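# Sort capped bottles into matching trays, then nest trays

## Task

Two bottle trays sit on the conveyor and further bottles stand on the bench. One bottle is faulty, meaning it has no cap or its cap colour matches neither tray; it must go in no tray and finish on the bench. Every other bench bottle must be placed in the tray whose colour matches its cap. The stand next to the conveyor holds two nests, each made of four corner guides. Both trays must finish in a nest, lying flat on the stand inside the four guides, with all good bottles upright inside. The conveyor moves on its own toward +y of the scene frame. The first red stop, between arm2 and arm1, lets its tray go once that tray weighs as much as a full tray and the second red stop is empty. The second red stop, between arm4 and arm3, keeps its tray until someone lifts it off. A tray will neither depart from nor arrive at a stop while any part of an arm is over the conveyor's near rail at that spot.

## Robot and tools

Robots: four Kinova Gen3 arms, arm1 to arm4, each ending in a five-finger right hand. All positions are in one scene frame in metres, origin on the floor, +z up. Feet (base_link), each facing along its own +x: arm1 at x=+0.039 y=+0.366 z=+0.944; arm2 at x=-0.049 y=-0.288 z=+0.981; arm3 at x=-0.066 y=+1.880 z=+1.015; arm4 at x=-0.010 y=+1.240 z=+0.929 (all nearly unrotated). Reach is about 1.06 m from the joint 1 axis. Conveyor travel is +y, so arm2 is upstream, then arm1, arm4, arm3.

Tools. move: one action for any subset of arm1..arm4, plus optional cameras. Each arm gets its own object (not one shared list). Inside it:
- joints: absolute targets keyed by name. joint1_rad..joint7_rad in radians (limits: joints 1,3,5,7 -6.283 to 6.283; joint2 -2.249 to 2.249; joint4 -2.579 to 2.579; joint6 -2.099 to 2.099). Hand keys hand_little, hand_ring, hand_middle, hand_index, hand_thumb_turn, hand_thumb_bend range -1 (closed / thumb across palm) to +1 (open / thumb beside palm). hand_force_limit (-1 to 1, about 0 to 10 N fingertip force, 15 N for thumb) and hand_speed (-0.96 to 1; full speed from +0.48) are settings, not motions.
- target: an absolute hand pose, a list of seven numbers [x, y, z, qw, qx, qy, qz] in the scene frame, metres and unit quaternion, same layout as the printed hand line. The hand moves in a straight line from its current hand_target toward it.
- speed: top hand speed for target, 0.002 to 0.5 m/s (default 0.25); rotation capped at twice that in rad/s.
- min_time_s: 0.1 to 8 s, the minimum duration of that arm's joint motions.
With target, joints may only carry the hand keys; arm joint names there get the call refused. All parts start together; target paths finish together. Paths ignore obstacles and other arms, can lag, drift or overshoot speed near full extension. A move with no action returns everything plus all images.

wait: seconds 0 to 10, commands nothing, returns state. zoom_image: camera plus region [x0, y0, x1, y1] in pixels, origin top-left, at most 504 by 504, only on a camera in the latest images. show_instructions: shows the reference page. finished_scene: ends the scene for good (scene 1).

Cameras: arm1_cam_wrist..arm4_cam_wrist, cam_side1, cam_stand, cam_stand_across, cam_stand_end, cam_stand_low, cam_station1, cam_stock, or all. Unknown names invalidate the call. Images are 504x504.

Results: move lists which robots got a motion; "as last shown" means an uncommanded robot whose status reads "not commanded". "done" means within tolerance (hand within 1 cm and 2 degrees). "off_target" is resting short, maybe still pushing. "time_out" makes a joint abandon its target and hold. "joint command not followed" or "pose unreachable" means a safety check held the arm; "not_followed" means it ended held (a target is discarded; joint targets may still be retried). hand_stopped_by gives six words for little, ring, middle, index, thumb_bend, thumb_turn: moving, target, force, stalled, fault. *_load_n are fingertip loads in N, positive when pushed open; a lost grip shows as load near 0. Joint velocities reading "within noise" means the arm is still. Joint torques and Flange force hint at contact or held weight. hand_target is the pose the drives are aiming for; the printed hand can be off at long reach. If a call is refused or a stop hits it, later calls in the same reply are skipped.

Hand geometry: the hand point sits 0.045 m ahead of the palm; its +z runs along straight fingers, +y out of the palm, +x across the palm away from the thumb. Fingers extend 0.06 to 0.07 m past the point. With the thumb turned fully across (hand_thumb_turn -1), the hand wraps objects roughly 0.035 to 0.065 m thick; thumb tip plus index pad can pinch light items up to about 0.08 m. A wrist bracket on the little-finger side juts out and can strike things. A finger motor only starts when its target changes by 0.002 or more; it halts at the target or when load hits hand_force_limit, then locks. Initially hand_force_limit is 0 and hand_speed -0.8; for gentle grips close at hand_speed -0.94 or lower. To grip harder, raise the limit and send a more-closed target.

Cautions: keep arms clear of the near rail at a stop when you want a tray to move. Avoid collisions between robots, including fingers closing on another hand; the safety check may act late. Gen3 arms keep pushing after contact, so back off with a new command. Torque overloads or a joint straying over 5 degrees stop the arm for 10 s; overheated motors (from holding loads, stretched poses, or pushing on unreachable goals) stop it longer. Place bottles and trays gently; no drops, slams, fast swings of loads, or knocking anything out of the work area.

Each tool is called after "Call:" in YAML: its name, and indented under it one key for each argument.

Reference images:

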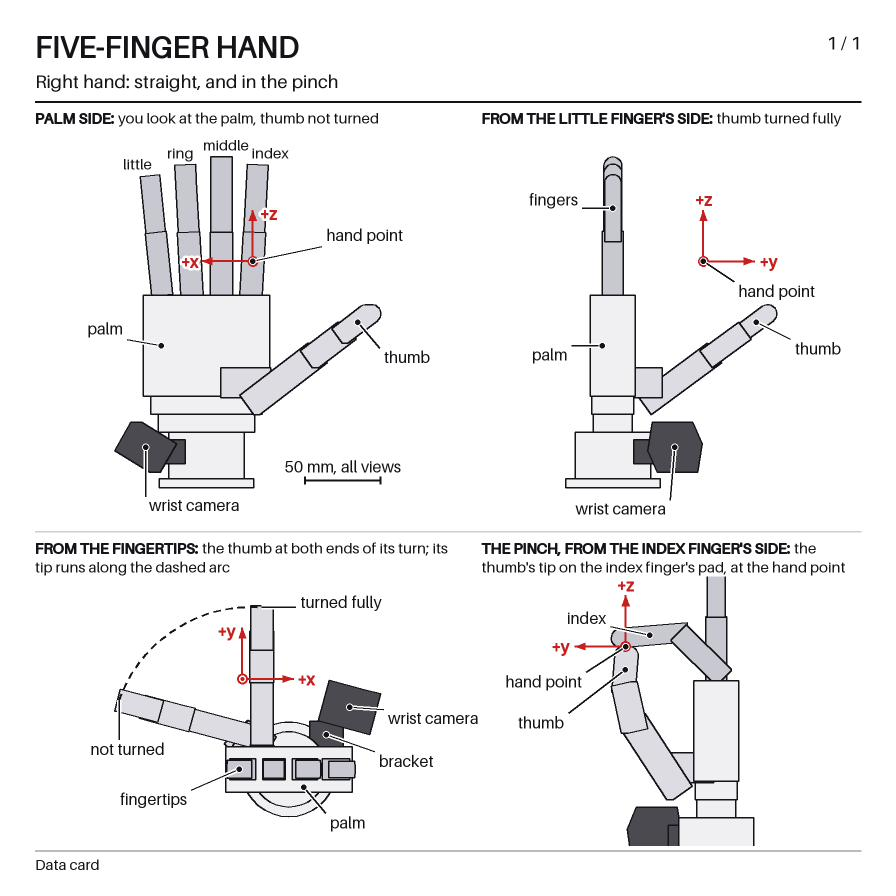

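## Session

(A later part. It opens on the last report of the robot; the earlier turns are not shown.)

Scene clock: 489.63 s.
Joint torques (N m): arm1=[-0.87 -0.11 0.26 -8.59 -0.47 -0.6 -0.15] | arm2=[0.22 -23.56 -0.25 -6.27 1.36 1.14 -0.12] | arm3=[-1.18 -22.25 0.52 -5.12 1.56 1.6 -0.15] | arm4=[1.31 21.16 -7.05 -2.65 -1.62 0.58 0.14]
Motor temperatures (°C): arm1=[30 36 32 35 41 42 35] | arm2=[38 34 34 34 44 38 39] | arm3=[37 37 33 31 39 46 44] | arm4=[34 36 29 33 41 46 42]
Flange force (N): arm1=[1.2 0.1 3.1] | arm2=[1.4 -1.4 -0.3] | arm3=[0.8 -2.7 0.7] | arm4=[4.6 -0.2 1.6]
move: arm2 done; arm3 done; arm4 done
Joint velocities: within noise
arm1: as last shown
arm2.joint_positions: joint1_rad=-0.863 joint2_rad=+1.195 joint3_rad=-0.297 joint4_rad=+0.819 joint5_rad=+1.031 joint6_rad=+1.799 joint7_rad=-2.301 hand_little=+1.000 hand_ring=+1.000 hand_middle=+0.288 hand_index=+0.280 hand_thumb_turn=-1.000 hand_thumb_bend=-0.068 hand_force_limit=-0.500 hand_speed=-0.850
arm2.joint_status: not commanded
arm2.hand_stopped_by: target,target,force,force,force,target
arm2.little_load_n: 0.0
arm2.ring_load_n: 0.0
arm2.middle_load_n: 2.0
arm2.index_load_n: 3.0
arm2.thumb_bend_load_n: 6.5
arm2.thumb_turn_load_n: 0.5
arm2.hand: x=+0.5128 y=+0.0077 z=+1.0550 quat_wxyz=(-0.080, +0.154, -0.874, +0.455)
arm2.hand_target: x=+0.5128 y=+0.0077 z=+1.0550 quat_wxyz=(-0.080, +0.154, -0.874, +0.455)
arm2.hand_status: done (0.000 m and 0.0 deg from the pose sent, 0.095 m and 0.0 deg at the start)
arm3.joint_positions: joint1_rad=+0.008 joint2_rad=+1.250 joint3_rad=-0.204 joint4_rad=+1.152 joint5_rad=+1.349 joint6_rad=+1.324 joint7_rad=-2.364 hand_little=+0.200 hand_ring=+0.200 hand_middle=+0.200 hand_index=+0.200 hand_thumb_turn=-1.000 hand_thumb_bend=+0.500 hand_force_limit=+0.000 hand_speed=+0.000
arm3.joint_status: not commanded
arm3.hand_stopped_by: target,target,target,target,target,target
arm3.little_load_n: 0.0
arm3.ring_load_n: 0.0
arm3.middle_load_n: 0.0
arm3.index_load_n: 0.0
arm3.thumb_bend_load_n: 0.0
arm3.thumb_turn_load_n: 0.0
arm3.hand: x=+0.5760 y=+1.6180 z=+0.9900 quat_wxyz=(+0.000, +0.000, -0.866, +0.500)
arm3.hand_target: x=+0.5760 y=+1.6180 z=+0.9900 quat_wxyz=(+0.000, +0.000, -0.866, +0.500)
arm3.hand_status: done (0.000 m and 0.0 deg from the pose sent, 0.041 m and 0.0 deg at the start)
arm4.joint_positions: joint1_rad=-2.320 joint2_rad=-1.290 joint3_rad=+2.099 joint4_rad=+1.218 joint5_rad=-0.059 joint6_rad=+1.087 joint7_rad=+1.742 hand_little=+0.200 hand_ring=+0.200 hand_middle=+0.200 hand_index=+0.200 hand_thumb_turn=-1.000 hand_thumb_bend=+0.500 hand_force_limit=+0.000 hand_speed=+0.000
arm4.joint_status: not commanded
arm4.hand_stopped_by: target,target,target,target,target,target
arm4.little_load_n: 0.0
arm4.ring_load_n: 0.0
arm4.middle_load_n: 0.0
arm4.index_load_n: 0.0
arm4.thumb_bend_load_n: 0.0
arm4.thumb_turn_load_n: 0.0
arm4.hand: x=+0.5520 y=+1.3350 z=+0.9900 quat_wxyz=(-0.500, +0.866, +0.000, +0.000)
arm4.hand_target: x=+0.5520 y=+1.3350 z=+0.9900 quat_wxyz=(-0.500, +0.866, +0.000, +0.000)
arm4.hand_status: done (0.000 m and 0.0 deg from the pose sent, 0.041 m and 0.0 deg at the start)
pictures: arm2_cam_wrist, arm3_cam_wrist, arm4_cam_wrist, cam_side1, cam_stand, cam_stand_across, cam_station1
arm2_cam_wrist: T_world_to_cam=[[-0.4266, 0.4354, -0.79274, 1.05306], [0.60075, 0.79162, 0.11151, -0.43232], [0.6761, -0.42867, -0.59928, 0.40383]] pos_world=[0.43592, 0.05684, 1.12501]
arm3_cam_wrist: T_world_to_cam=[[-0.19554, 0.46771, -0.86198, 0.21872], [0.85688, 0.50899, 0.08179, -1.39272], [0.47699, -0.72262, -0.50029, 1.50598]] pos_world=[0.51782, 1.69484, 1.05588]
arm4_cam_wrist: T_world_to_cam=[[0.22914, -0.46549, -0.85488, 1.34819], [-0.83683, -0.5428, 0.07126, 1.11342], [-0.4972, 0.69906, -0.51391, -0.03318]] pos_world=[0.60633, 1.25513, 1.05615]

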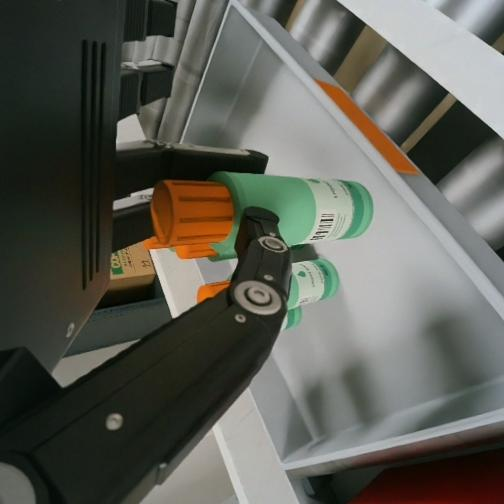

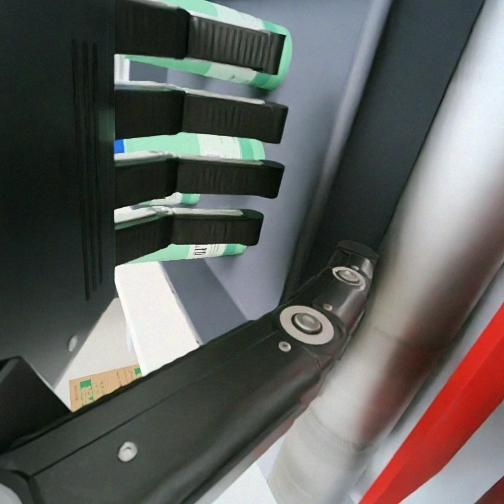

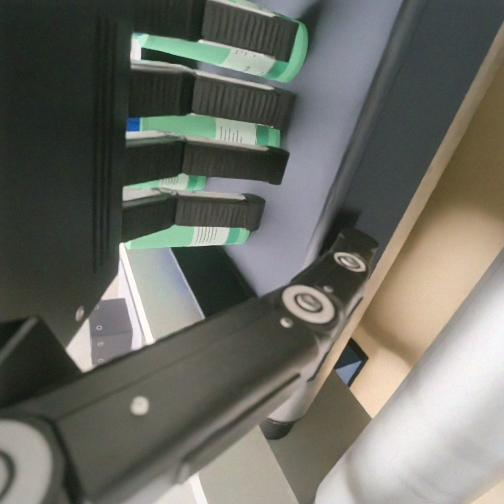

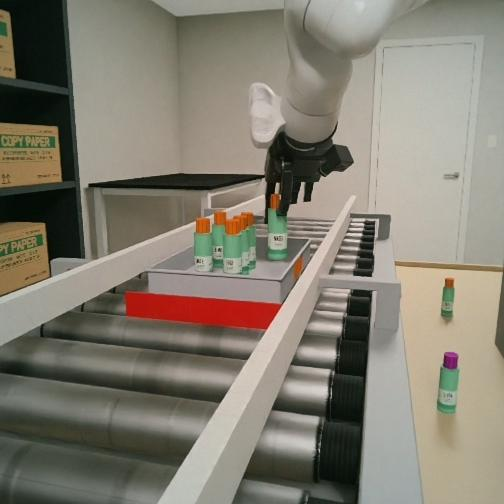

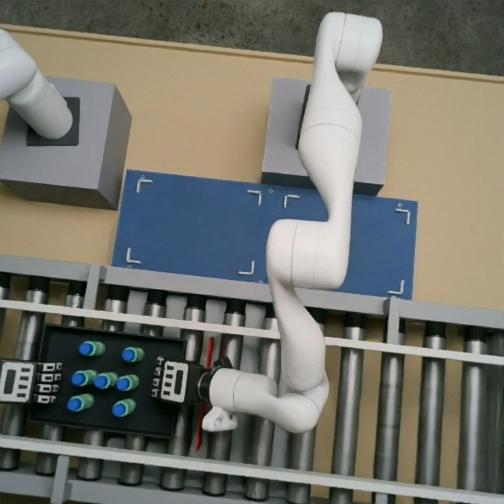

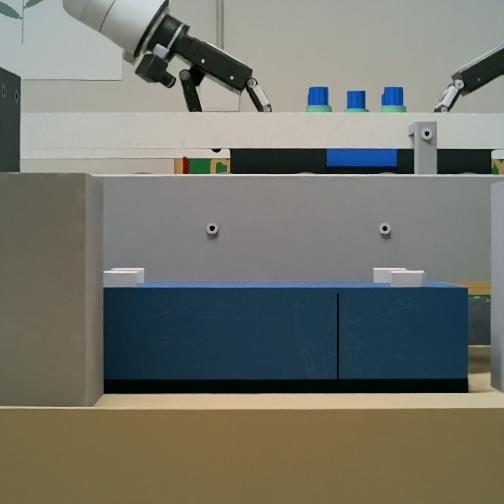

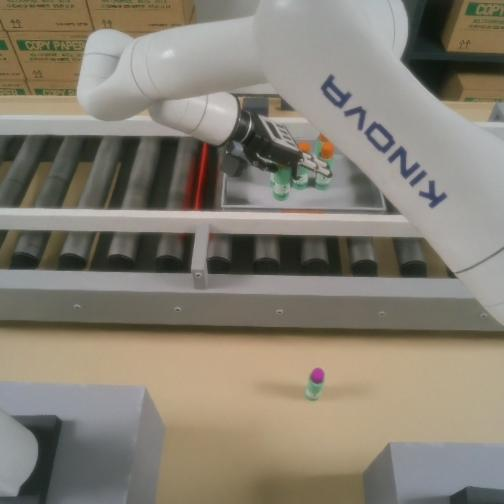

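Call:
move:
  arm2: {"target": [0.5128, 0.0077, 1.018, 0.0802, -0.1540, 0.8735, -0.4547], "speed": 0.1}
  arm4: {"target": [0.552, 1.335, 0.961, 0.5, -0.866, 0, 0], "speed": 0.05}
  arm3: {"target": [0.576, 1.618, 0.9696, 0, 0, 0.866, -0.5], "speed": 0.05}
  cameras: ["cam_stand_across", "arm3_cam_wrist", "arm4_cam_wrist"]

Call:
move:
  arm2: {"target": [0.5128, 0.0077, 1.0145, 0.0802, -0.1540, 0.8735, -0.4547], "speed": 0.03}

Call:
zoom_image:
  camera: "cam_stand_across"
  region: [404, 0, 504, 180]

Call:
zoom_image:
  camera: "cam_stand_across"
  region: [120, 0, 320, 180]

Scene clock: 510.37 s.
Joint torques (N m): arm1=[-0.84 -0.05 0.2 -8.56 -0.44 -0.58 -0.17] | arm2=[0.27 -23.71 -0.24 -6.08 1.33 1.25 -0.12] | arm3=[-1.2 -22.34 0.52 -5 1.54 1.62 -0.16] | arm4=[0.5 12.31 3.27 -2.8 4.12 -2.85 0.71]
Motor temperatures (°C): arm1=[30 36 32 35 41 42 35] | arm2=[38 34 34 34 44 38 39] | arm3=[37 37 33 31 39 45 44] | arm4=[34 36 29 33 41 46 42]
Flange force (N): arm1=[1.3 -0.1 3.1] | arm2=[1.3 -1.4 -0.3] | arm3=[0.6 -2.8 0.7] | arm4=[-1.9 -21.9 -13.7]
move: arm2 done; arm3 done; arm4 done
Joint velocities: within noise
arm1: as last shown
arm2.joint_positions: joint1_rad=-0.863 joint2_rad=+1.249 joint3_rad=-0.297 joint4_rad=+0.821 joint5_rad=+1.034 joint6_rad=+1.762 joint7_rad=-2.342 hand_little=+1.000 hand_ring=+1.000 hand_middle=+0.288 hand_index=+0.280 hand_thumb_turn=-1.000 hand_thumb_bend=-0.068 hand_force_limit=-0.500 hand_speed=-0.850
arm2.joint_status: not commanded
arm2.hand_stopped_by: target,target,force,force,force,target
arm2.little_load_n: 0.0
arm2.ring_load_n: 0.0
arm2.middle_load_n: 2.5
arm2.index_load_n: 3.5
arm2.thumb_bend_load_n: 7.0
arm2.thumb_turn_load_n: 0.5
arm2.hand: x=+0.5128 y=+0.0077 z=+1.0180 quat_wxyz=(-0.080, +0.154, -0.874, +0.455)
arm2.hand_target: x=+0.5128 y=+0.0077 z=+1.0180 quat_wxyz=(-0.080, +0.154, -0.874, +0.455)
arm2.hand_status: done (0.000 m and 0.0 deg from the pose sent, 0.037 m and 0.0 deg at the start)
arm3.joint_positions: joint1_rad=+0.005 joint2_rad=+1.289 joint3_rad=-0.199 joint4_rad=+1.134 joint5_rad=+1.358 joint6_rad=+1.314 joint7_rad=-2.385 hand_little=+0.200 hand_ring=+0.200 hand_middle=+0.200 hand_index=+0.200 hand_thumb_turn=-1.000 hand_thumb_bend=+0.500 hand_force_limit=+0.000 hand_speed=+0.000
arm3.joint_status: not commanded
arm3.hand_stopped_by: target,target,target,target,target,target
arm3.little_load_n: 0.0
arm3.ring_load_n: 0.0
arm3.middle_load_n: 0.0
arm3.index_load_n: 0.0
arm3.thumb_bend_load_n: 0.0
arm3.thumb_turn_load_n: 0.0
arm3.hand: x=+0.5760 y=+1.6180 z=+0.9696 quat_wxyz=(+0.000, +0.000, -0.866, +0.500)
arm3.hand_target: x=+0.5760 y=+1.6180 z=+0.9696 quat_wxyz=(+0.000, +0.000, -0.866, +0.500)
arm3.hand_status: done (0.000 m and 0.0 deg from the pose sent, 0.020 m and 0.0 deg at the start)
arm4.joint_positions: joint1_rad=-2.326 joint2_rad=-1.337 joint3_rad=+2.114 joint4_rad=+1.212 joint5_rad=-0.043 joint6_rad=+1.066 joint7_rad=+1.772 hand_little=+0.200 hand_ring=+0.200 hand_middle=+0.200 hand_index=+0.200 hand_thumb_turn=-1.000 hand_thumb_bend=+0.500 hand_force_limit=+0.000 hand_speed=+0.000
arm4.joint_status: not commanded
arm4.hand_stopped_by: target,target,target,target,target,target
arm4.little_load_n: 0.0
arm4.ring_load_n: 0.0
arm4.middle_load_n: 0.0
arm4.index_load_n: 0.0
arm4.thumb_bend_load_n: 0.0
arm4.thumb_turn_load_n: 0.0
arm4.hand: x=+0.5520 y=+1.3350 z=+0.9611 quat_wxyz=(-0.500, +0.866, +0.000, +0.000)
arm4.hand_target: x=+0.5520 y=+1.3350 z=+0.9610 quat_wxyz=(-0.500, +0.866, +0.000, +0.000)
arm4.hand_status: done (0.000 m and 0.0 deg from the pose sent, 0.029 m and 0.0 deg at the start)
pictures: arm3_cam_wrist, arm4_cam_wrist, cam_stand_across
arm3_cam_wrist: T_world_to_cam=[[-0.19554, 0.46771, -0.86198, 0.20113], [0.85688, 0.50899, 0.08179, -1.39106], [0.47699, -0.72262, -0.50029, 1.49577]] pos_world=[0.51782, 1.69484, 1.03548]
arm4_cam_wrist: T_world_to_cam=[[0.22922, -0.46546, -0.85487, 1.32339], [-0.83685, -0.54278, 0.07114, 1.11559], [-0.49712, 0.6991, -0.51394, -0.0481]] pos_world=[0.60633, 1.25513, 1.02725]

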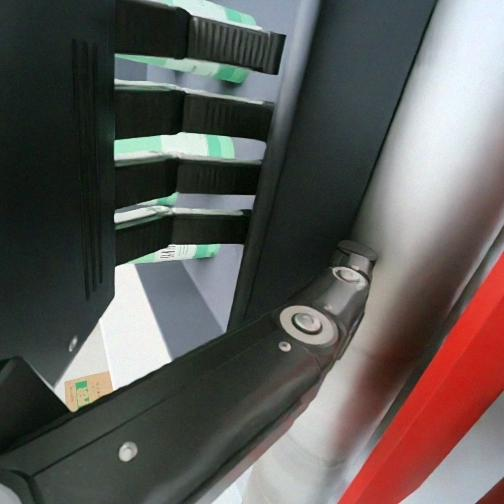

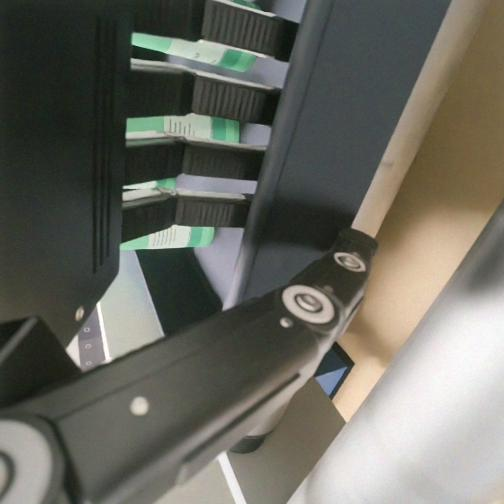

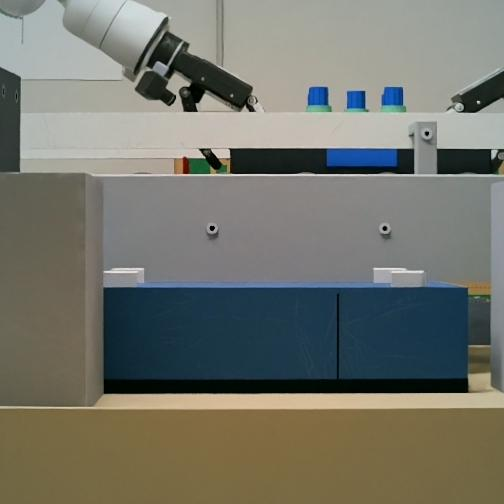

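Scene clock: 511.33 s.
Joint torques (N m): arm1=[-0.88 -0.04 0.21 -8.63 -0.44 -0.59 -0.15] | arm2=[0.27 -23.73 -0.16 -6.06 1.29 1.22 -0.16] | arm3=[-1.17 -22.3 0.54 -5.04 1.56 1.6 -0.2] | arm4=[0.47 11.88 3.79 -2.75 4.4 -2.95 0.75]
Motor temperatures (°C): arm1=[30 36 32 35 41 42 35] | arm2=[38 34 34 34 44 38 39] | arm3=[37 37 33 31 39 45 44] | arm4=[34 36 29 33 41 46 42]
Flange force (N): arm1=[1.4 -0.1 3.3] | arm2=[1.1 -1.4 -0.4] | arm3=[0.7 -2.9 0.6] | arm4=[-2.0 -22.9 -14.3]
move: arm2 done
Joint velocities: within noise
arm1, arm3, arm4: as last shown
arm2.joint_positions: joint1_rad=-0.863 joint2_rad=+1.254 joint3_rad=-0.297 joint4_rad=+0.820 joint5_rad=+1.034 joint6_rad=+1.759 joint7_rad=-2.346 hand_little=+1.000 hand_ring=+1.000 hand_middle=+0.288 hand_index=+0.280 hand_thumb_turn=-1.000 hand_thumb_bend=-0.068 hand_force_limit=-0.500 hand_speed=-0.850
arm2.joint_status: not commanded
arm2.hand_stopped_by: target,target,force,force,force,target
arm2.little_load_n: 0.0
arm2.ring_load_n: 0.0
arm2.middle_load_n: 2.5
arm2.index_load_n: 3.5
arm2.thumb_bend_load_n: 7.0
arm2.thumb_turn_load_n: 0.5
arm2.hand: x=+0.5128 y=+0.0077 z=+1.0145 quat_wxyz=(-0.080, +0.154, -0.874, +0.455)
arm2.hand_target: x=+0.5128 y=+0.0077 z=+1.0145 quat_wxyz=(-0.080, +0.154, -0.874, +0.455)
arm2.hand_status: done (0.000 m and 0.0 deg from the pose sent, 0.004 m and 0.0 deg at the start)
arm3.ring_load_n: -0.5
arm4.thumb_turn_load_n: -0.5
arm4.hand: x=+0.5520 y=+1.3350 z=+0.9610 quat_wxyz=(-0.500, +0.866, +0.000, +0.000)
pictures: none

Scaled by 2.800 from the camera's image (finer frame: 720x720).
This view is cut from an older image: the scene may have changed since it was taken.

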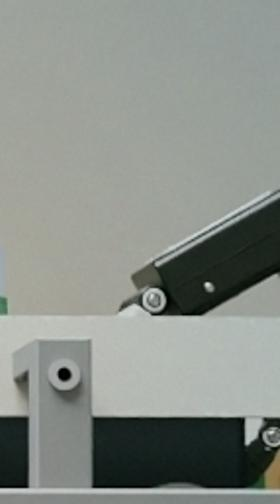

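Scaled by 2.520 from the camera's image (finer frame: 720x720).
This view is cut from an older image: the scene may have changed since it was taken.

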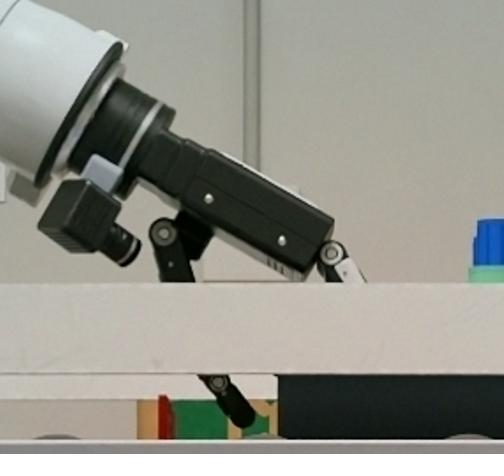

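Call:
move:
  arm4: {"target": [0.552, 1.335, 0.967, 0.5, -0.866, 0, 0], "speed": 0.05}
  arm2: {"target": [0.5128, 0.0077, 1.0125, 0.0802, -0.1540, 0.8735, -0.4547], "speed": 0.03}
  cameras: ["cam_stand_across", "arm4_cam_wrist"]

Call:
zoom_image:
  camera: "cam_stand_across"
  region: [404, 60, 504, 180]

Scene clock: 516.40 s.
Joint torques (N m): arm1=[-0.89 -0.09 0.19 -8.58 -0.41 -0.59 -0.16] | arm2=[0.53 -21.58 -0.69 -5.57 0.69 0.67 -0.12] | arm3=[-1.2 -22.32 0.56 -4.98 1.53 1.61 -0.17] | arm4=[1.28 21.22 -7.08 -2.45 -1.61 0.64 0.13]
Motor temperatures (°C): arm1=[30 36 32 35 41 42 35] | arm2=[38 34 34 34 44 38 39] | arm3=[37 37 33 31 39 45 44] | arm4=[34 36 29 33 41 46 42]
Flange force (N): arm1=[1.2 -0.1 3.1] | arm2=[2.0 -4.4 -2.5] | arm3=[0.5 -2.8 0.7] | arm4=[4.1 -0.2 1.8]
move: arm2 done; arm4 done
Joint velocities: within noise
arm1, arm3: as last shown
arm2.joint_positions: joint1_rad=-0.863 joint2_rad=+1.257 joint3_rad=-0.297 joint4_rad=+0.820 joint5_rad=+1.034 joint6_rad=+1.757 joint7_rad=-2.348 hand_little=+1.000 hand_ring=+1.000 hand_middle=+0.288 hand_index=+0.280 hand_thumb_turn=-1.000 hand_thumb_bend=-0.068 hand_force_limit=-0.500 hand_speed=-0.850
arm2.joint_status: not commanded
arm2.hand_stopped_by: target,target,force,force,force,target
arm2.little_load_n: 0.0
arm2.ring_load_n: 0.0
arm2.middle_load_n: 2.5
arm2.index_load_n: 3.5
arm2.thumb_bend_load_n: 6.5
arm2.thumb_turn_load_n: 0.0
arm2.hand: x=+0.5128 y=+0.0077 z=+1.0125 quat_wxyz=(-0.080, +0.154, -0.874, +0.455)
arm2.hand_target: x=+0.5128 y=+0.0077 z=+1.0125 quat_wxyz=(-0.080, +0.154, -0.874, +0.455)
arm2.hand_status: done (0.000 m and 0.0 deg from the pose sent, 0.002 m and 0.0 deg at the start)
arm3.ring_load_n: 0.0
arm3.thumb_bend_load_n: 0.5
arm4.joint_positions: joint1_rad=-2.325 joint2_rad=-1.327 joint3_rad=+2.111 joint4_rad=+1.214 joint5_rad=-0.046 joint6_rad=+1.070 joint7_rad=+1.766 hand_little=+0.200 hand_ring=+0.200 hand_middle=+0.200 hand_index=+0.200 hand_thumb_turn=-1.000 hand_thumb_bend=+0.500 hand_force_limit=+0.000 hand_speed=+0.000
arm4.joint_status: not commanded
arm4.hand_stopped_by: target,target,target,target,target,target
arm4.little_load_n: 0.0
arm4.ring_load_n: 0.0
arm4.middle_load_n: 0.0
arm4.index_load_n: 0.0
arm4.thumb_bend_load_n: 0.0
arm4.thumb_turn_load_n: 0.0
arm4.hand: x=+0.5520 y=+1.3350 z=+0.9670 quat_wxyz=(-0.500, +0.866, +0.000, +0.000)
arm4.hand_target: x=+0.5520 y=+1.3350 z=+0.9670 quat_wxyz=(-0.500, +0.866, +0.000, +0.000)
arm4.hand_status: done (0.000 m and 0.0 deg from the pose sent, 0.006 m and 0.0 deg at the start)
pictures: arm4_cam_wrist, cam_stand_across
arm4_cam_wrist: T_world_to_cam=[[0.22914, -0.46549, -0.85488, 1.32853], [-0.83683, -0.5428, 0.07126, 1.11506], [-0.4972, 0.69906, -0.51391, -0.045]] pos_world=[0.60633, 1.25513, 1.03315]

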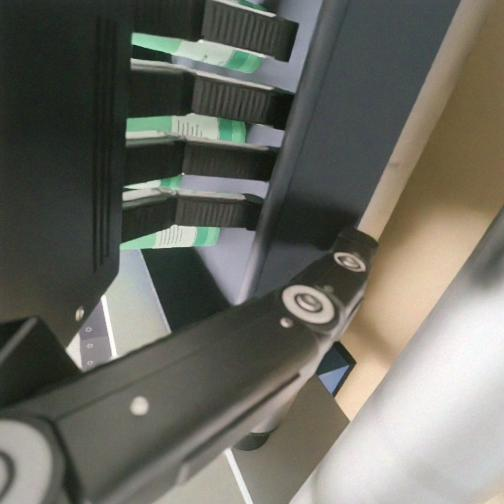

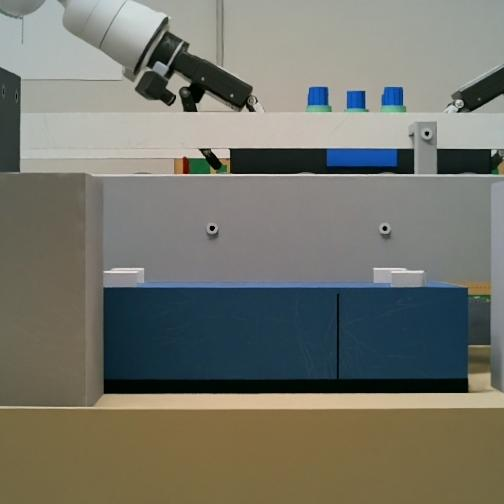

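Scaled by 4.200 from the camera's image (finer frame: 720x720).

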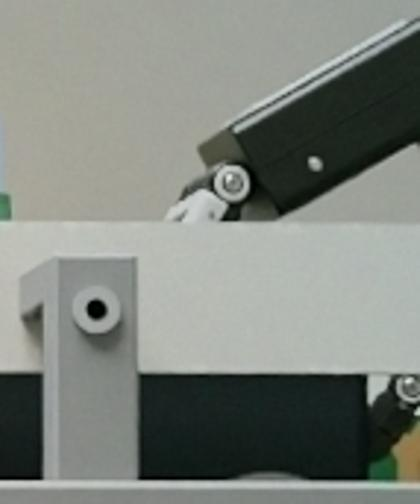

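Call:
move:
  arm2: {"joints": {"hand_thumb_bend": 0.4, "hand_speed": -0.5}}
  arm3: {"target": [0.576, 1.614, 0.9696, 0, 0, 0.866, -0.5], "speed": 0.05, "joints": {"hand_thumb_bend": 0.33, "hand_speed": -0.7}}
  arm4: {"target": [0.552, 1.3385, 0.967, 0.5, -0.866, 0, 0], "speed": 0.05, "joints": {"hand_thumb_bend": 0.33, "hand_speed": -0.7}}

Call:
move:
  arm2: {"joints": {"hand_index": 0.6, "hand_middle": 0.6, "hand_thumb_bend": 0.6, "hand_speed": -0.4}}
  cameras: ["cam_stand_across", "arm3_cam_wrist", "arm4_cam_wrist", "arm2_cam_wrist", "cam_side1"]

Call:
zoom_image:
  camera: "cam_stand_across"
  region: [404, 60, 504, 180]

Call:
zoom_image:
  camera: "cam_stand_across"
  region: [180, 60, 280, 180]

Scene clock: 520.97 s.
Joint torques (N m): arm1=[-0.87 -0.07 0.28 -8.6 -0.43 -0.58 -0.18] | arm2=[0.23 -23.26 -0.37 -5.95 1.17 1.07 -0.11] | arm3=[6.66 -19.49 5.42 -4.65 2.41 2.81 -0.19] | arm4=[-4.85 18.58 -9.74 0.51 -3.21 0.59 0.09]
Motor temperatures (°C): arm1=[30 36 32 35 41 42 35] | arm2=[38 34 34 34 44 38 39] | arm3=[37 37 33 31 39 45 44] | arm4=[34 36 29 33 41 46 42]
Flange force (N): arm1=[1.3 0.1 3.2] | arm2=[1.5 -2.2 -0.8] | arm3=[1.1 -0.9 -12.5] | arm4=[4.2 3.2 -9.0]
move: arm2 done; arm3 done; arm4 done
Joint velocities: within noise
arm1: as last shown
arm2.joint_positions: joint1_rad=-0.863 joint2_rad=+1.257 joint3_rad=-0.297 joint4_rad=+0.820 joint5_rad=+1.034 joint6_rad=+1.757 joint7_rad=-2.348 hand_little=+1.000 hand_ring=+1.000 hand_middle=+0.288 hand_index=+0.280 hand_thumb_turn=-1.000 hand_thumb_bend=+0.400 hand_force_limit=-0.500 hand_speed=-0.500
arm2.joint_status: all done
arm2.hand_stopped_by: target,target,force,force,target,target
arm2.little_load_n: 0.0
arm2.ring_load_n: 0.0
arm2.middle_load_n: 0.0
arm2.index_load_n: 0.0
arm2.thumb_bend_load_n: 0.0
arm2.thumb_turn_load_n: 0.0
arm2.hand: x=+0.5128 y=+0.0077 z=+1.0125 quat_wxyz=(-0.080, +0.154, -0.874, +0.455)
arm2.hand_target: x=+0.5128 y=+0.0077 z=+1.0125 quat_wxyz=(-0.080, +0.154, -0.874, +0.455)
arm2.hand_status: not commanded
arm3.joint_positions: joint1_rad=+0.010 joint2_rad=+1.289 joint3_rad=-0.197 joint4_rad=+1.134 joint5_rad=+1.360 joint6_rad=+1.309 joint7_rad=-2.382 hand_little=+0.200 hand_ring=+0.200 hand_middle=+0.200 hand_index=+0.200 hand_thumb_turn=-1.000 hand_thumb_bend=+0.337 hand_force_limit=+0.000 hand_speed=-0.700
arm3.joint_status: all done
arm3.hand_stopped_by: target,target,target,target,force,target
arm3.little_load_n: 0.0
arm3.ring_load_n: 0.0
arm3.middle_load_n: 0.0
arm3.index_load_n: 0.0
arm3.thumb_bend_load_n: 10.0
arm3.thumb_turn_load_n: 0.0
arm3.hand: x=+0.5760 y=+1.6140 z=+0.9696 quat_wxyz=(+0.000, +0.000, -0.866, +0.500)
arm3.hand_target: x=+0.5760 y=+1.6140 z=+0.9696 quat_wxyz=(+0.000, +0.000, -0.866, +0.500)
arm3.hand_status: done (0.000 m and 0.0 deg from the pose sent, 0.004 m and 0.0 deg at the start)
arm4.joint_positions: joint1_rad=-2.329 joint2_rad=-1.326 joint3_rad=+2.110 joint4_rad=+1.218 joint5_rad=-0.047 joint6_rad=+1.062 joint7_rad=+1.764 hand_little=+0.200 hand_ring=+0.200 hand_middle=+0.200 hand_index=+0.200 hand_thumb_turn=-1.000 hand_thumb_bend=+0.337 hand_force_limit=+0.000 hand_speed=-0.700
arm4.joint_status: all done
arm4.hand_stopped_by: target,target,target,target,force,target
arm4.little_load_n: 0.0
arm4.ring_load_n: 0.0
arm4.middle_load_n: 0.0
arm4.index_load_n: 0.0
arm4.thumb_bend_load_n: 9.5
arm4.thumb_turn_load_n: 1.0
arm4.hand: x=+0.5520 y=+1.3385 z=+0.9670 quat_wxyz=(-0.500, +0.866, +0.000, +0.000)
arm4.hand_target: x=+0.5520 y=+1.3385 z=+0.9670 quat_wxyz=(-0.500, +0.866, +0.000, +0.000)
arm4.hand_status: done (0.000 m and 0.0 deg from the pose sent, 0.003 m and 0.0 deg at the start)
pictures: none

Scene clock: 521.70 s.
Joint torques (N m): arm1=[-0.84 -0.07 0.22 -8.56 -0.46 -0.6 -0.16] | arm2=[0.29 -23.19 -0.34 -5.96 1.14 1.08 -0.11] | arm3=[6.69 -19.48 5.45 -4.64 2.44 2.8 -0.23] | arm4=[-4.81 18.51 -9.68 0.53 -3.23 0.58 0.13]
Motor temperatures (°C): arm1=[30 36 32 35 41 42 35] | arm2=[38 34 34 34 44 38 39] | arm3=[37 37 33 31 39 45 44] | arm4=[34 36 29 33 41 46 42]
Flange force (N): arm1=[1.3 -0.1 3.0] | arm2=[1.7 -2.3 -0.8] | arm3=[0.9 -0.9 -12.6] | arm4=[4.4 3.0 -9.0]
move: arm2 done
Joint velocities: within noise
arm1, arm3, arm4: as last shown
arm1.little_load_n: 0.5
arm1.ring_load_n: -0.5
arm1.thumb_turn_load_n: -0.5
arm2.joint_positions: joint1_rad=-0.863 joint2_rad=+1.257 joint3_rad=-0.297 joint4_rad=+0.820 joint5_rad=+1.034 joint6_rad=+1.757 joint7_rad=-2.348 hand_little=+1.000 hand_ring=+1.000 hand_middle=+0.600 hand_index=+0.600 hand_thumb_turn=-1.000 hand_thumb_bend=+0.600 hand_force_limit=-0.500 hand_speed=-0.400
arm2.joint_status: all done
arm2.hand_stopped_by: target,target,target,target,target,target
arm2.little_load_n: 0.0
arm2.ring_load_n: 0.0
arm2.middle_load_n: 0.0
arm2.index_load_n: 0.0
arm2.thumb_bend_load_n: 0.0
arm2.thumb_turn_load_n: 0.0
arm2.hand: x=+0.5128 y=+0.0077 z=+1.0125 quat_wxyz=(-0.080, +0.154, -0.874, +0.455)
arm2.hand_target: x=+0.5128 y=+0.0077 z=+1.0125 quat_wxyz=(-0.080, +0.154, -0.874, +0.455)
arm2.hand_status: not commanded
arm3.thumb_bend_load_n: 10.5
pictures: arm2_cam_wrist, arm3_cam_wrist, arm4_cam_wrist, cam_side1, cam_stand_across
arm2_cam_wrist: T_world_to_cam=[[-0.42652, 0.43545, -0.79275, 1.01939], [0.60074, 0.79161, 0.11161, -0.42775], [0.67616, -0.42864, -0.59923, 0.37823]] pos_world=[0.43602, 0.05684, 1.08252]
arm3_cam_wrist: T_world_to_cam=[[-0.19554, 0.46771, -0.86198, 0.203], [0.85688, 0.50899, 0.08179, -1.38902], [0.47699, -0.72262, -0.50029, 1.49288]] pos_world=[0.51782, 1.69084, 1.03548]
arm4_cam_wrist: T_world_to_cam=[[0.22919, -0.46556, -0.85482, 1.33017], [-0.83688, -0.54274, 0.07121, 1.11696], [-0.4971, 0.69906, -0.51401, -0.04741]] pos_world=[0.60633, 1.25863, 1.03315]

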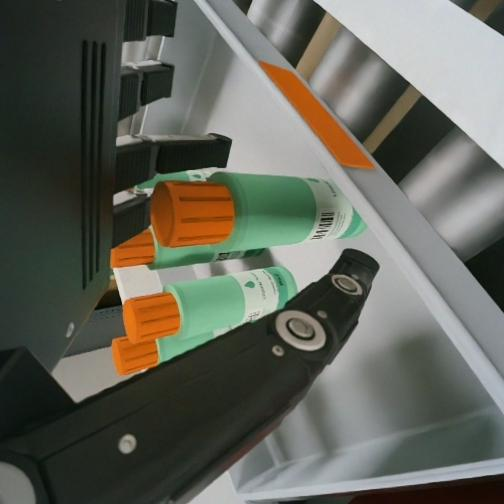

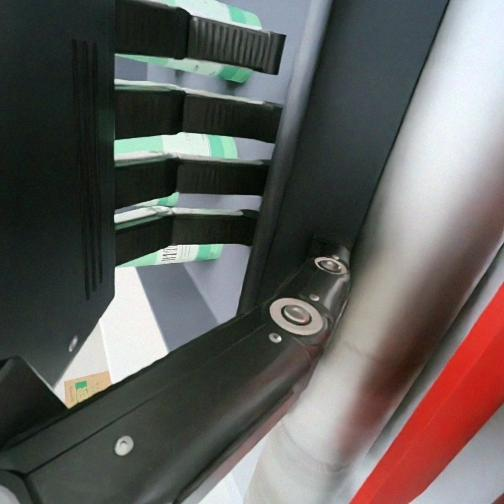

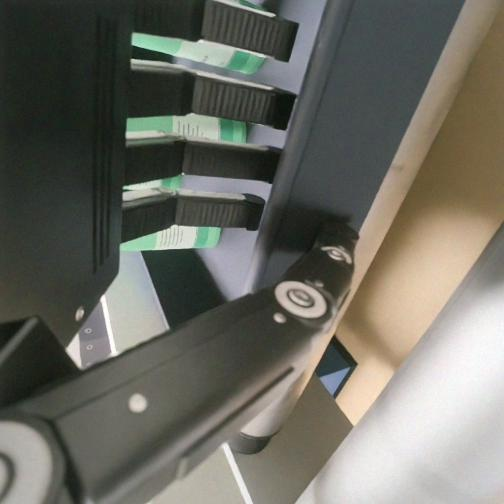

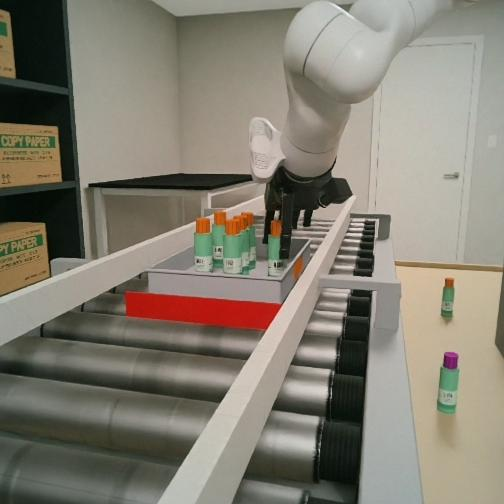

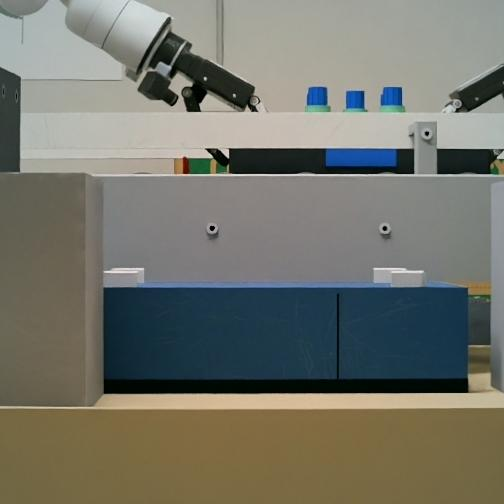

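Scaled by 4.200 from the camera's image (finer frame: 720x720).

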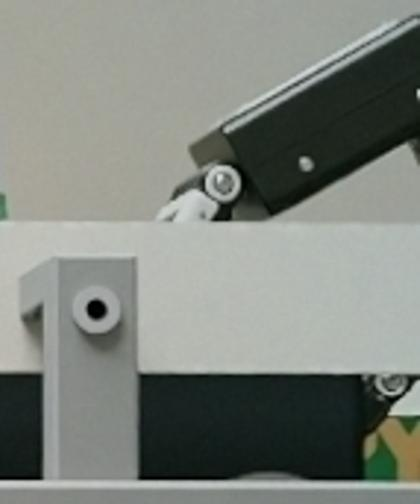

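Scaled by 4.200 from the camera's image (finer frame: 720x720).

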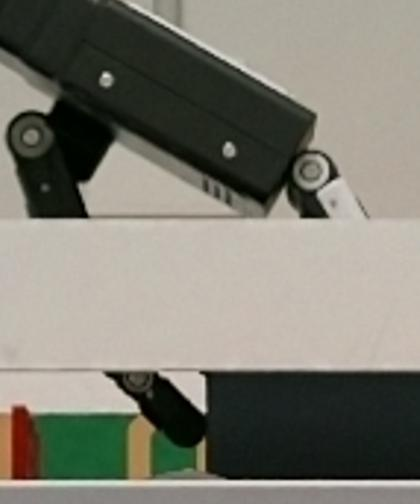

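Call:
move:
  arm2: {"target": [0.5128, 0.0077, 1.14, 0.0802, -0.1540, 0.8735, -0.4547], "speed": 0.15}
  arm3: {"joints": {"hand_index": -0.4, "hand_middle": -0.4, "hand_ring": -0.4, "hand_little": -0.4, "hand_force_limit": -0.5, "hand_speed": -0.85}}
  arm4: {"joints": {"hand_index": -0.4, "hand_middle": -0.4, "hand_ring": -0.4, "hand_little": -0.4, "hand_force_limit": -0.5, "hand_speed": -0.85}}
  cameras: ["cam_stand_across", "arm3_cam_wrist", "arm4_cam_wrist", "cam_side1", "cam_station1"]

Call:
zoom_image:
  camera: "cam_stand_across"
  region: [404, 60, 504, 180]

Call:
zoom_image:
  camera: "cam_stand_across"
  region: [180, 60, 280, 180]

Scene clock: 526.60 s.
Joint torques (N m): arm1=[-0.87 -0.11 0.25 -8.57 -0.45 -0.6 -0.16] | arm2=[0.29 -22.73 -0.32 -6.52 1.32 0.82 -0.12] | arm3=[4.88 -19.64 4.22 -4.34 2 2.56 -0.12] | arm4=[-3.17 18.83 -8.58 0.03 -2.61 0.65 0.13]
Motor temperatures (°C): arm1=[30 36 32 35 41 42 35] | arm2=[38 34 34 34 44 38 39] | arm3=[37 37 33 31 39 45 44] | arm4=[34 36 29 33 41 46 42]
Flange force (N): arm1=[1.2 0.0 3.0] | arm2=[1.3 -1.9 -0.9] | arm3=[0.3 -1.8 -9.6] | arm4=[5.1 1.4 -6.6]
move: arm2 done; arm3 off_target; arm4 off_target
Joint velocities: within noise
arm1.joint_positions: joint1_rad=-0.600 joint2_rad=-0.412 joint3_rad=-0.041 joint4_rad=+1.487 joint5_rad=+0.000 joint6_rad=+1.948 joint7_rad=-1.776 hand_little=+1.000 hand_ring=+1.000 hand_middle=+0.650 hand_index=+0.650 hand_thumb_turn=-1.000 hand_thumb_bend=+0.600 hand_force_limit=-0.500 hand_speed=-0.400
arm1.joint_status: not commanded
arm1.hand_stopped_by: target,target,target,target,target,target
arm1.little_load_n: 0.0
arm1.ring_load_n: 0.0
arm1.middle_load_n: 0.0
arm1.index_load_n: 0.0
arm1.thumb_bend_load_n: -0.5
arm1.thumb_turn_load_n: 0.0
arm1.hand: x=+0.1617 y=+0.5139 z=+1.4473 quat_wxyz=(-0.057, +0.243, -0.968, -0.015)
arm1.hand_target: x=+0.1617 y=+0.5139 z=+1.4473 quat_wxyz=(-0.057, +0.243, -0.968, -0.015)
arm1.hand_status: not commanded
arm2.joint_positions: joint1_rad=-0.871 joint2_rad=+1.093 joint3_rad=-0.289 joint4_rad=+0.760 joint5_rad=+1.036 joint6_rad=+1.897 joint7_rad=-2.175 hand_little=+1.000 hand_ring=+1.000 hand_middle=+0.600 hand_index=+0.600 hand_thumb_turn=-1.000 hand_thumb_bend=+0.600 hand_force_limit=-0.500 hand_speed=-0.400
arm2.joint_status: not commanded
arm2.hand_stopped_by: target,target,target,target,target,target
arm2.little_load_n: 0.0
arm2.ring_load_n: 0.0
arm2.middle_load_n: 0.0
arm2.index_load_n: 0.0
arm2.thumb_bend_load_n: 0.0
arm2.thumb_turn_load_n: 0.0
arm2.hand: x=+0.5128 y=+0.0077 z=+1.1400 quat_wxyz=(-0.080, +0.154, -0.874, +0.455)
arm2.hand_target: x=+0.5128 y=+0.0077 z=+1.1400 quat_wxyz=(-0.080, +0.154, -0.874, +0.455)
arm2.hand_status: done (0.000 m and 0.0 deg from the pose sent, 0.127 m and 0.0 deg at the start)
arm3.joint_positions: joint1_rad=+0.011 joint2_rad=+1.289 joint3_rad=-0.197 joint4_rad=+1.134 joint5_rad=+1.360 joint6_rad=+1.309 joint7_rad=-2.382 hand_little=-0.400 hand_ring=-0.341 hand_middle=-0.297 hand_index=-0.354 hand_thumb_turn=-1.000 hand_thumb_bend=+0.337 hand_force_limit=-0.500 hand_speed=-0.850
arm3.joint_status: hand_ring off_target (ended at -0.341, target -0.400); hand_middle off_target (ended at -0.297, target -0.400); hand_index off_target (ended at -0.354, target -0.400); the others done
arm3.hand_stopped_by: target,force,force,force,force,target
arm3.little_load_n: 0.0
arm3.ring_load_n: 1.5
arm3.middle_load_n: 6.5
arm3.index_load_n: 7.5
arm3.thumb_bend_load_n: 12.5
arm3.thumb_turn_load_n: 0.0
arm3.hand: x=+0.5760 y=+1.6139 z=+0.9696 quat_wxyz=(+0.000, +0.000, -0.866, +0.500)
arm3.hand_target: x=+0.5760 y=+1.6140 z=+0.9696 quat_wxyz=(+0.000, +0.000, -0.866, +0.500)
arm3.hand_status: not commanded
arm4.joint_positions: joint1_rad=-2.329 joint2_rad=-1.326 joint3_rad=+2.110 joint4_rad=+1.218 joint5_rad=-0.047 joint6_rad=+1.062 joint7_rad=+1.764 hand_little=-0.400 hand_ring=-0.382 hand_middle=-0.326 hand_index=-0.382 hand_thumb_turn=-1.000 hand_thumb_bend=+0.338 hand_force_limit=-0.500 hand_speed=-0.850
arm4.joint_status: hand_middle off_target (ended at -0.326, target -0.400); the others done
arm4.hand_stopped_by: target,force,force,force,force,target
arm4.little_load_n: 0.0
arm4.ring_load_n: 2.5
arm4.middle_load_n: 3.5
arm4.index_load_n: 3.5
arm4.thumb_bend_load_n: 10.5
arm4.thumb_turn_load_n: 1.0
arm4.hand: x=+0.5520 y=+1.3385 z=+0.9670 quat_wxyz=(-0.500, +0.866, +0.000, +0.000)
arm4.hand_target: x=+0.5520 y=+1.3385 z=+0.9670 quat_wxyz=(-0.500, +0.866, +0.000, +0.000)
arm4.hand_status: not commanded
pictures: arm3_cam_wrist, arm4_cam_wrist, cam_side1, cam_stand_across, cam_station1
arm3_cam_wrist: T_world_to_cam=[[-0.19552, 0.46769, -0.862, 0.20305], [0.85694, 0.50889, 0.08172, -1.38882], [0.47688, -0.72271, -0.50028, 1.49306]] pos_world=[0.51782, 1.69084, 1.03548]
arm4_cam_wrist: T_world_to_cam=[[0.2291, -0.46543, -0.85492, 1.33016], [-0.83683, -0.54281, 0.07126, 1.11696], [-0.49723, 0.6991, -0.51384, -0.04755]] pos_world=[0.60633, 1.25863, 1.03315]

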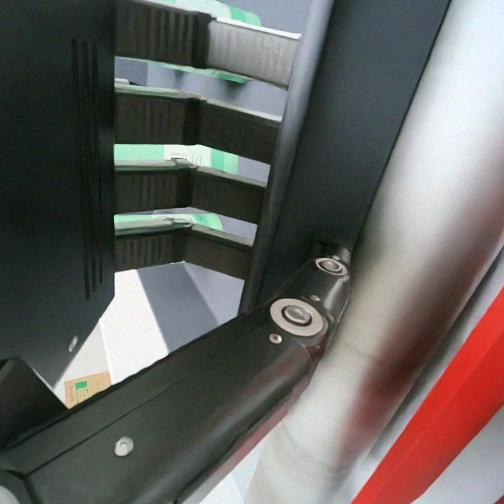

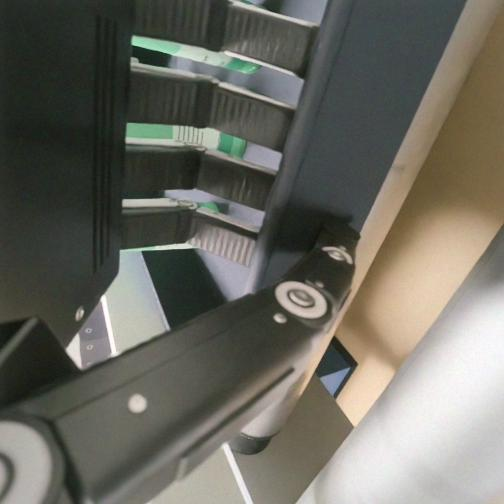

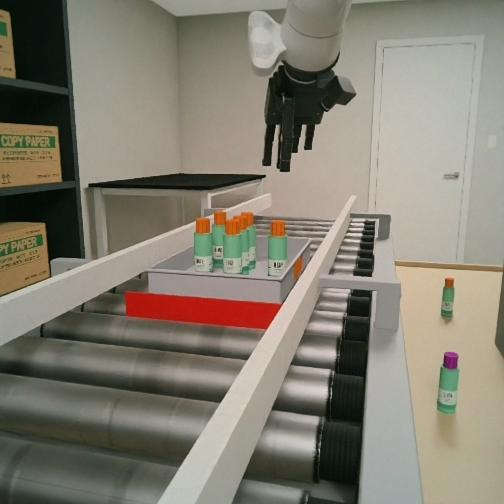

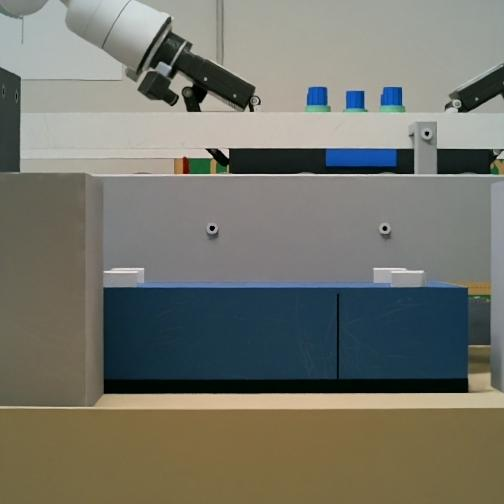

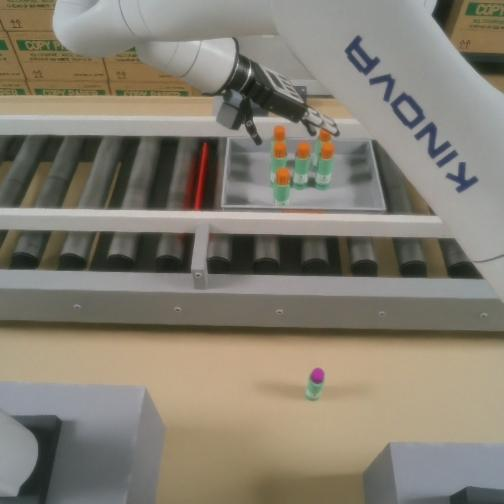

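Scaled by 4.200 from the camera's image (finer frame: 720x720).

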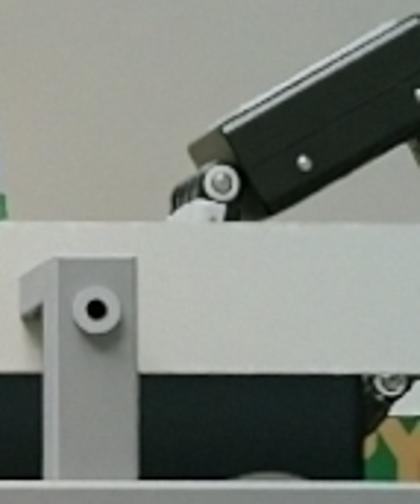

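Scaled by 4.200 from the camera's image (finer frame: 720x720).

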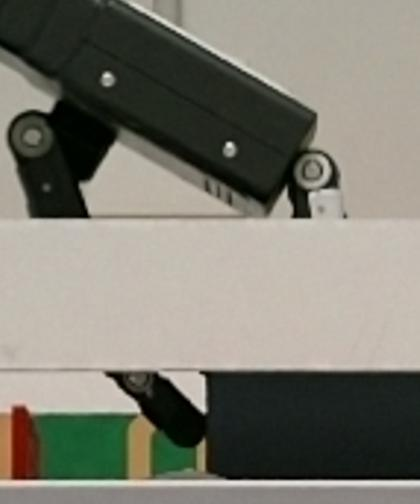

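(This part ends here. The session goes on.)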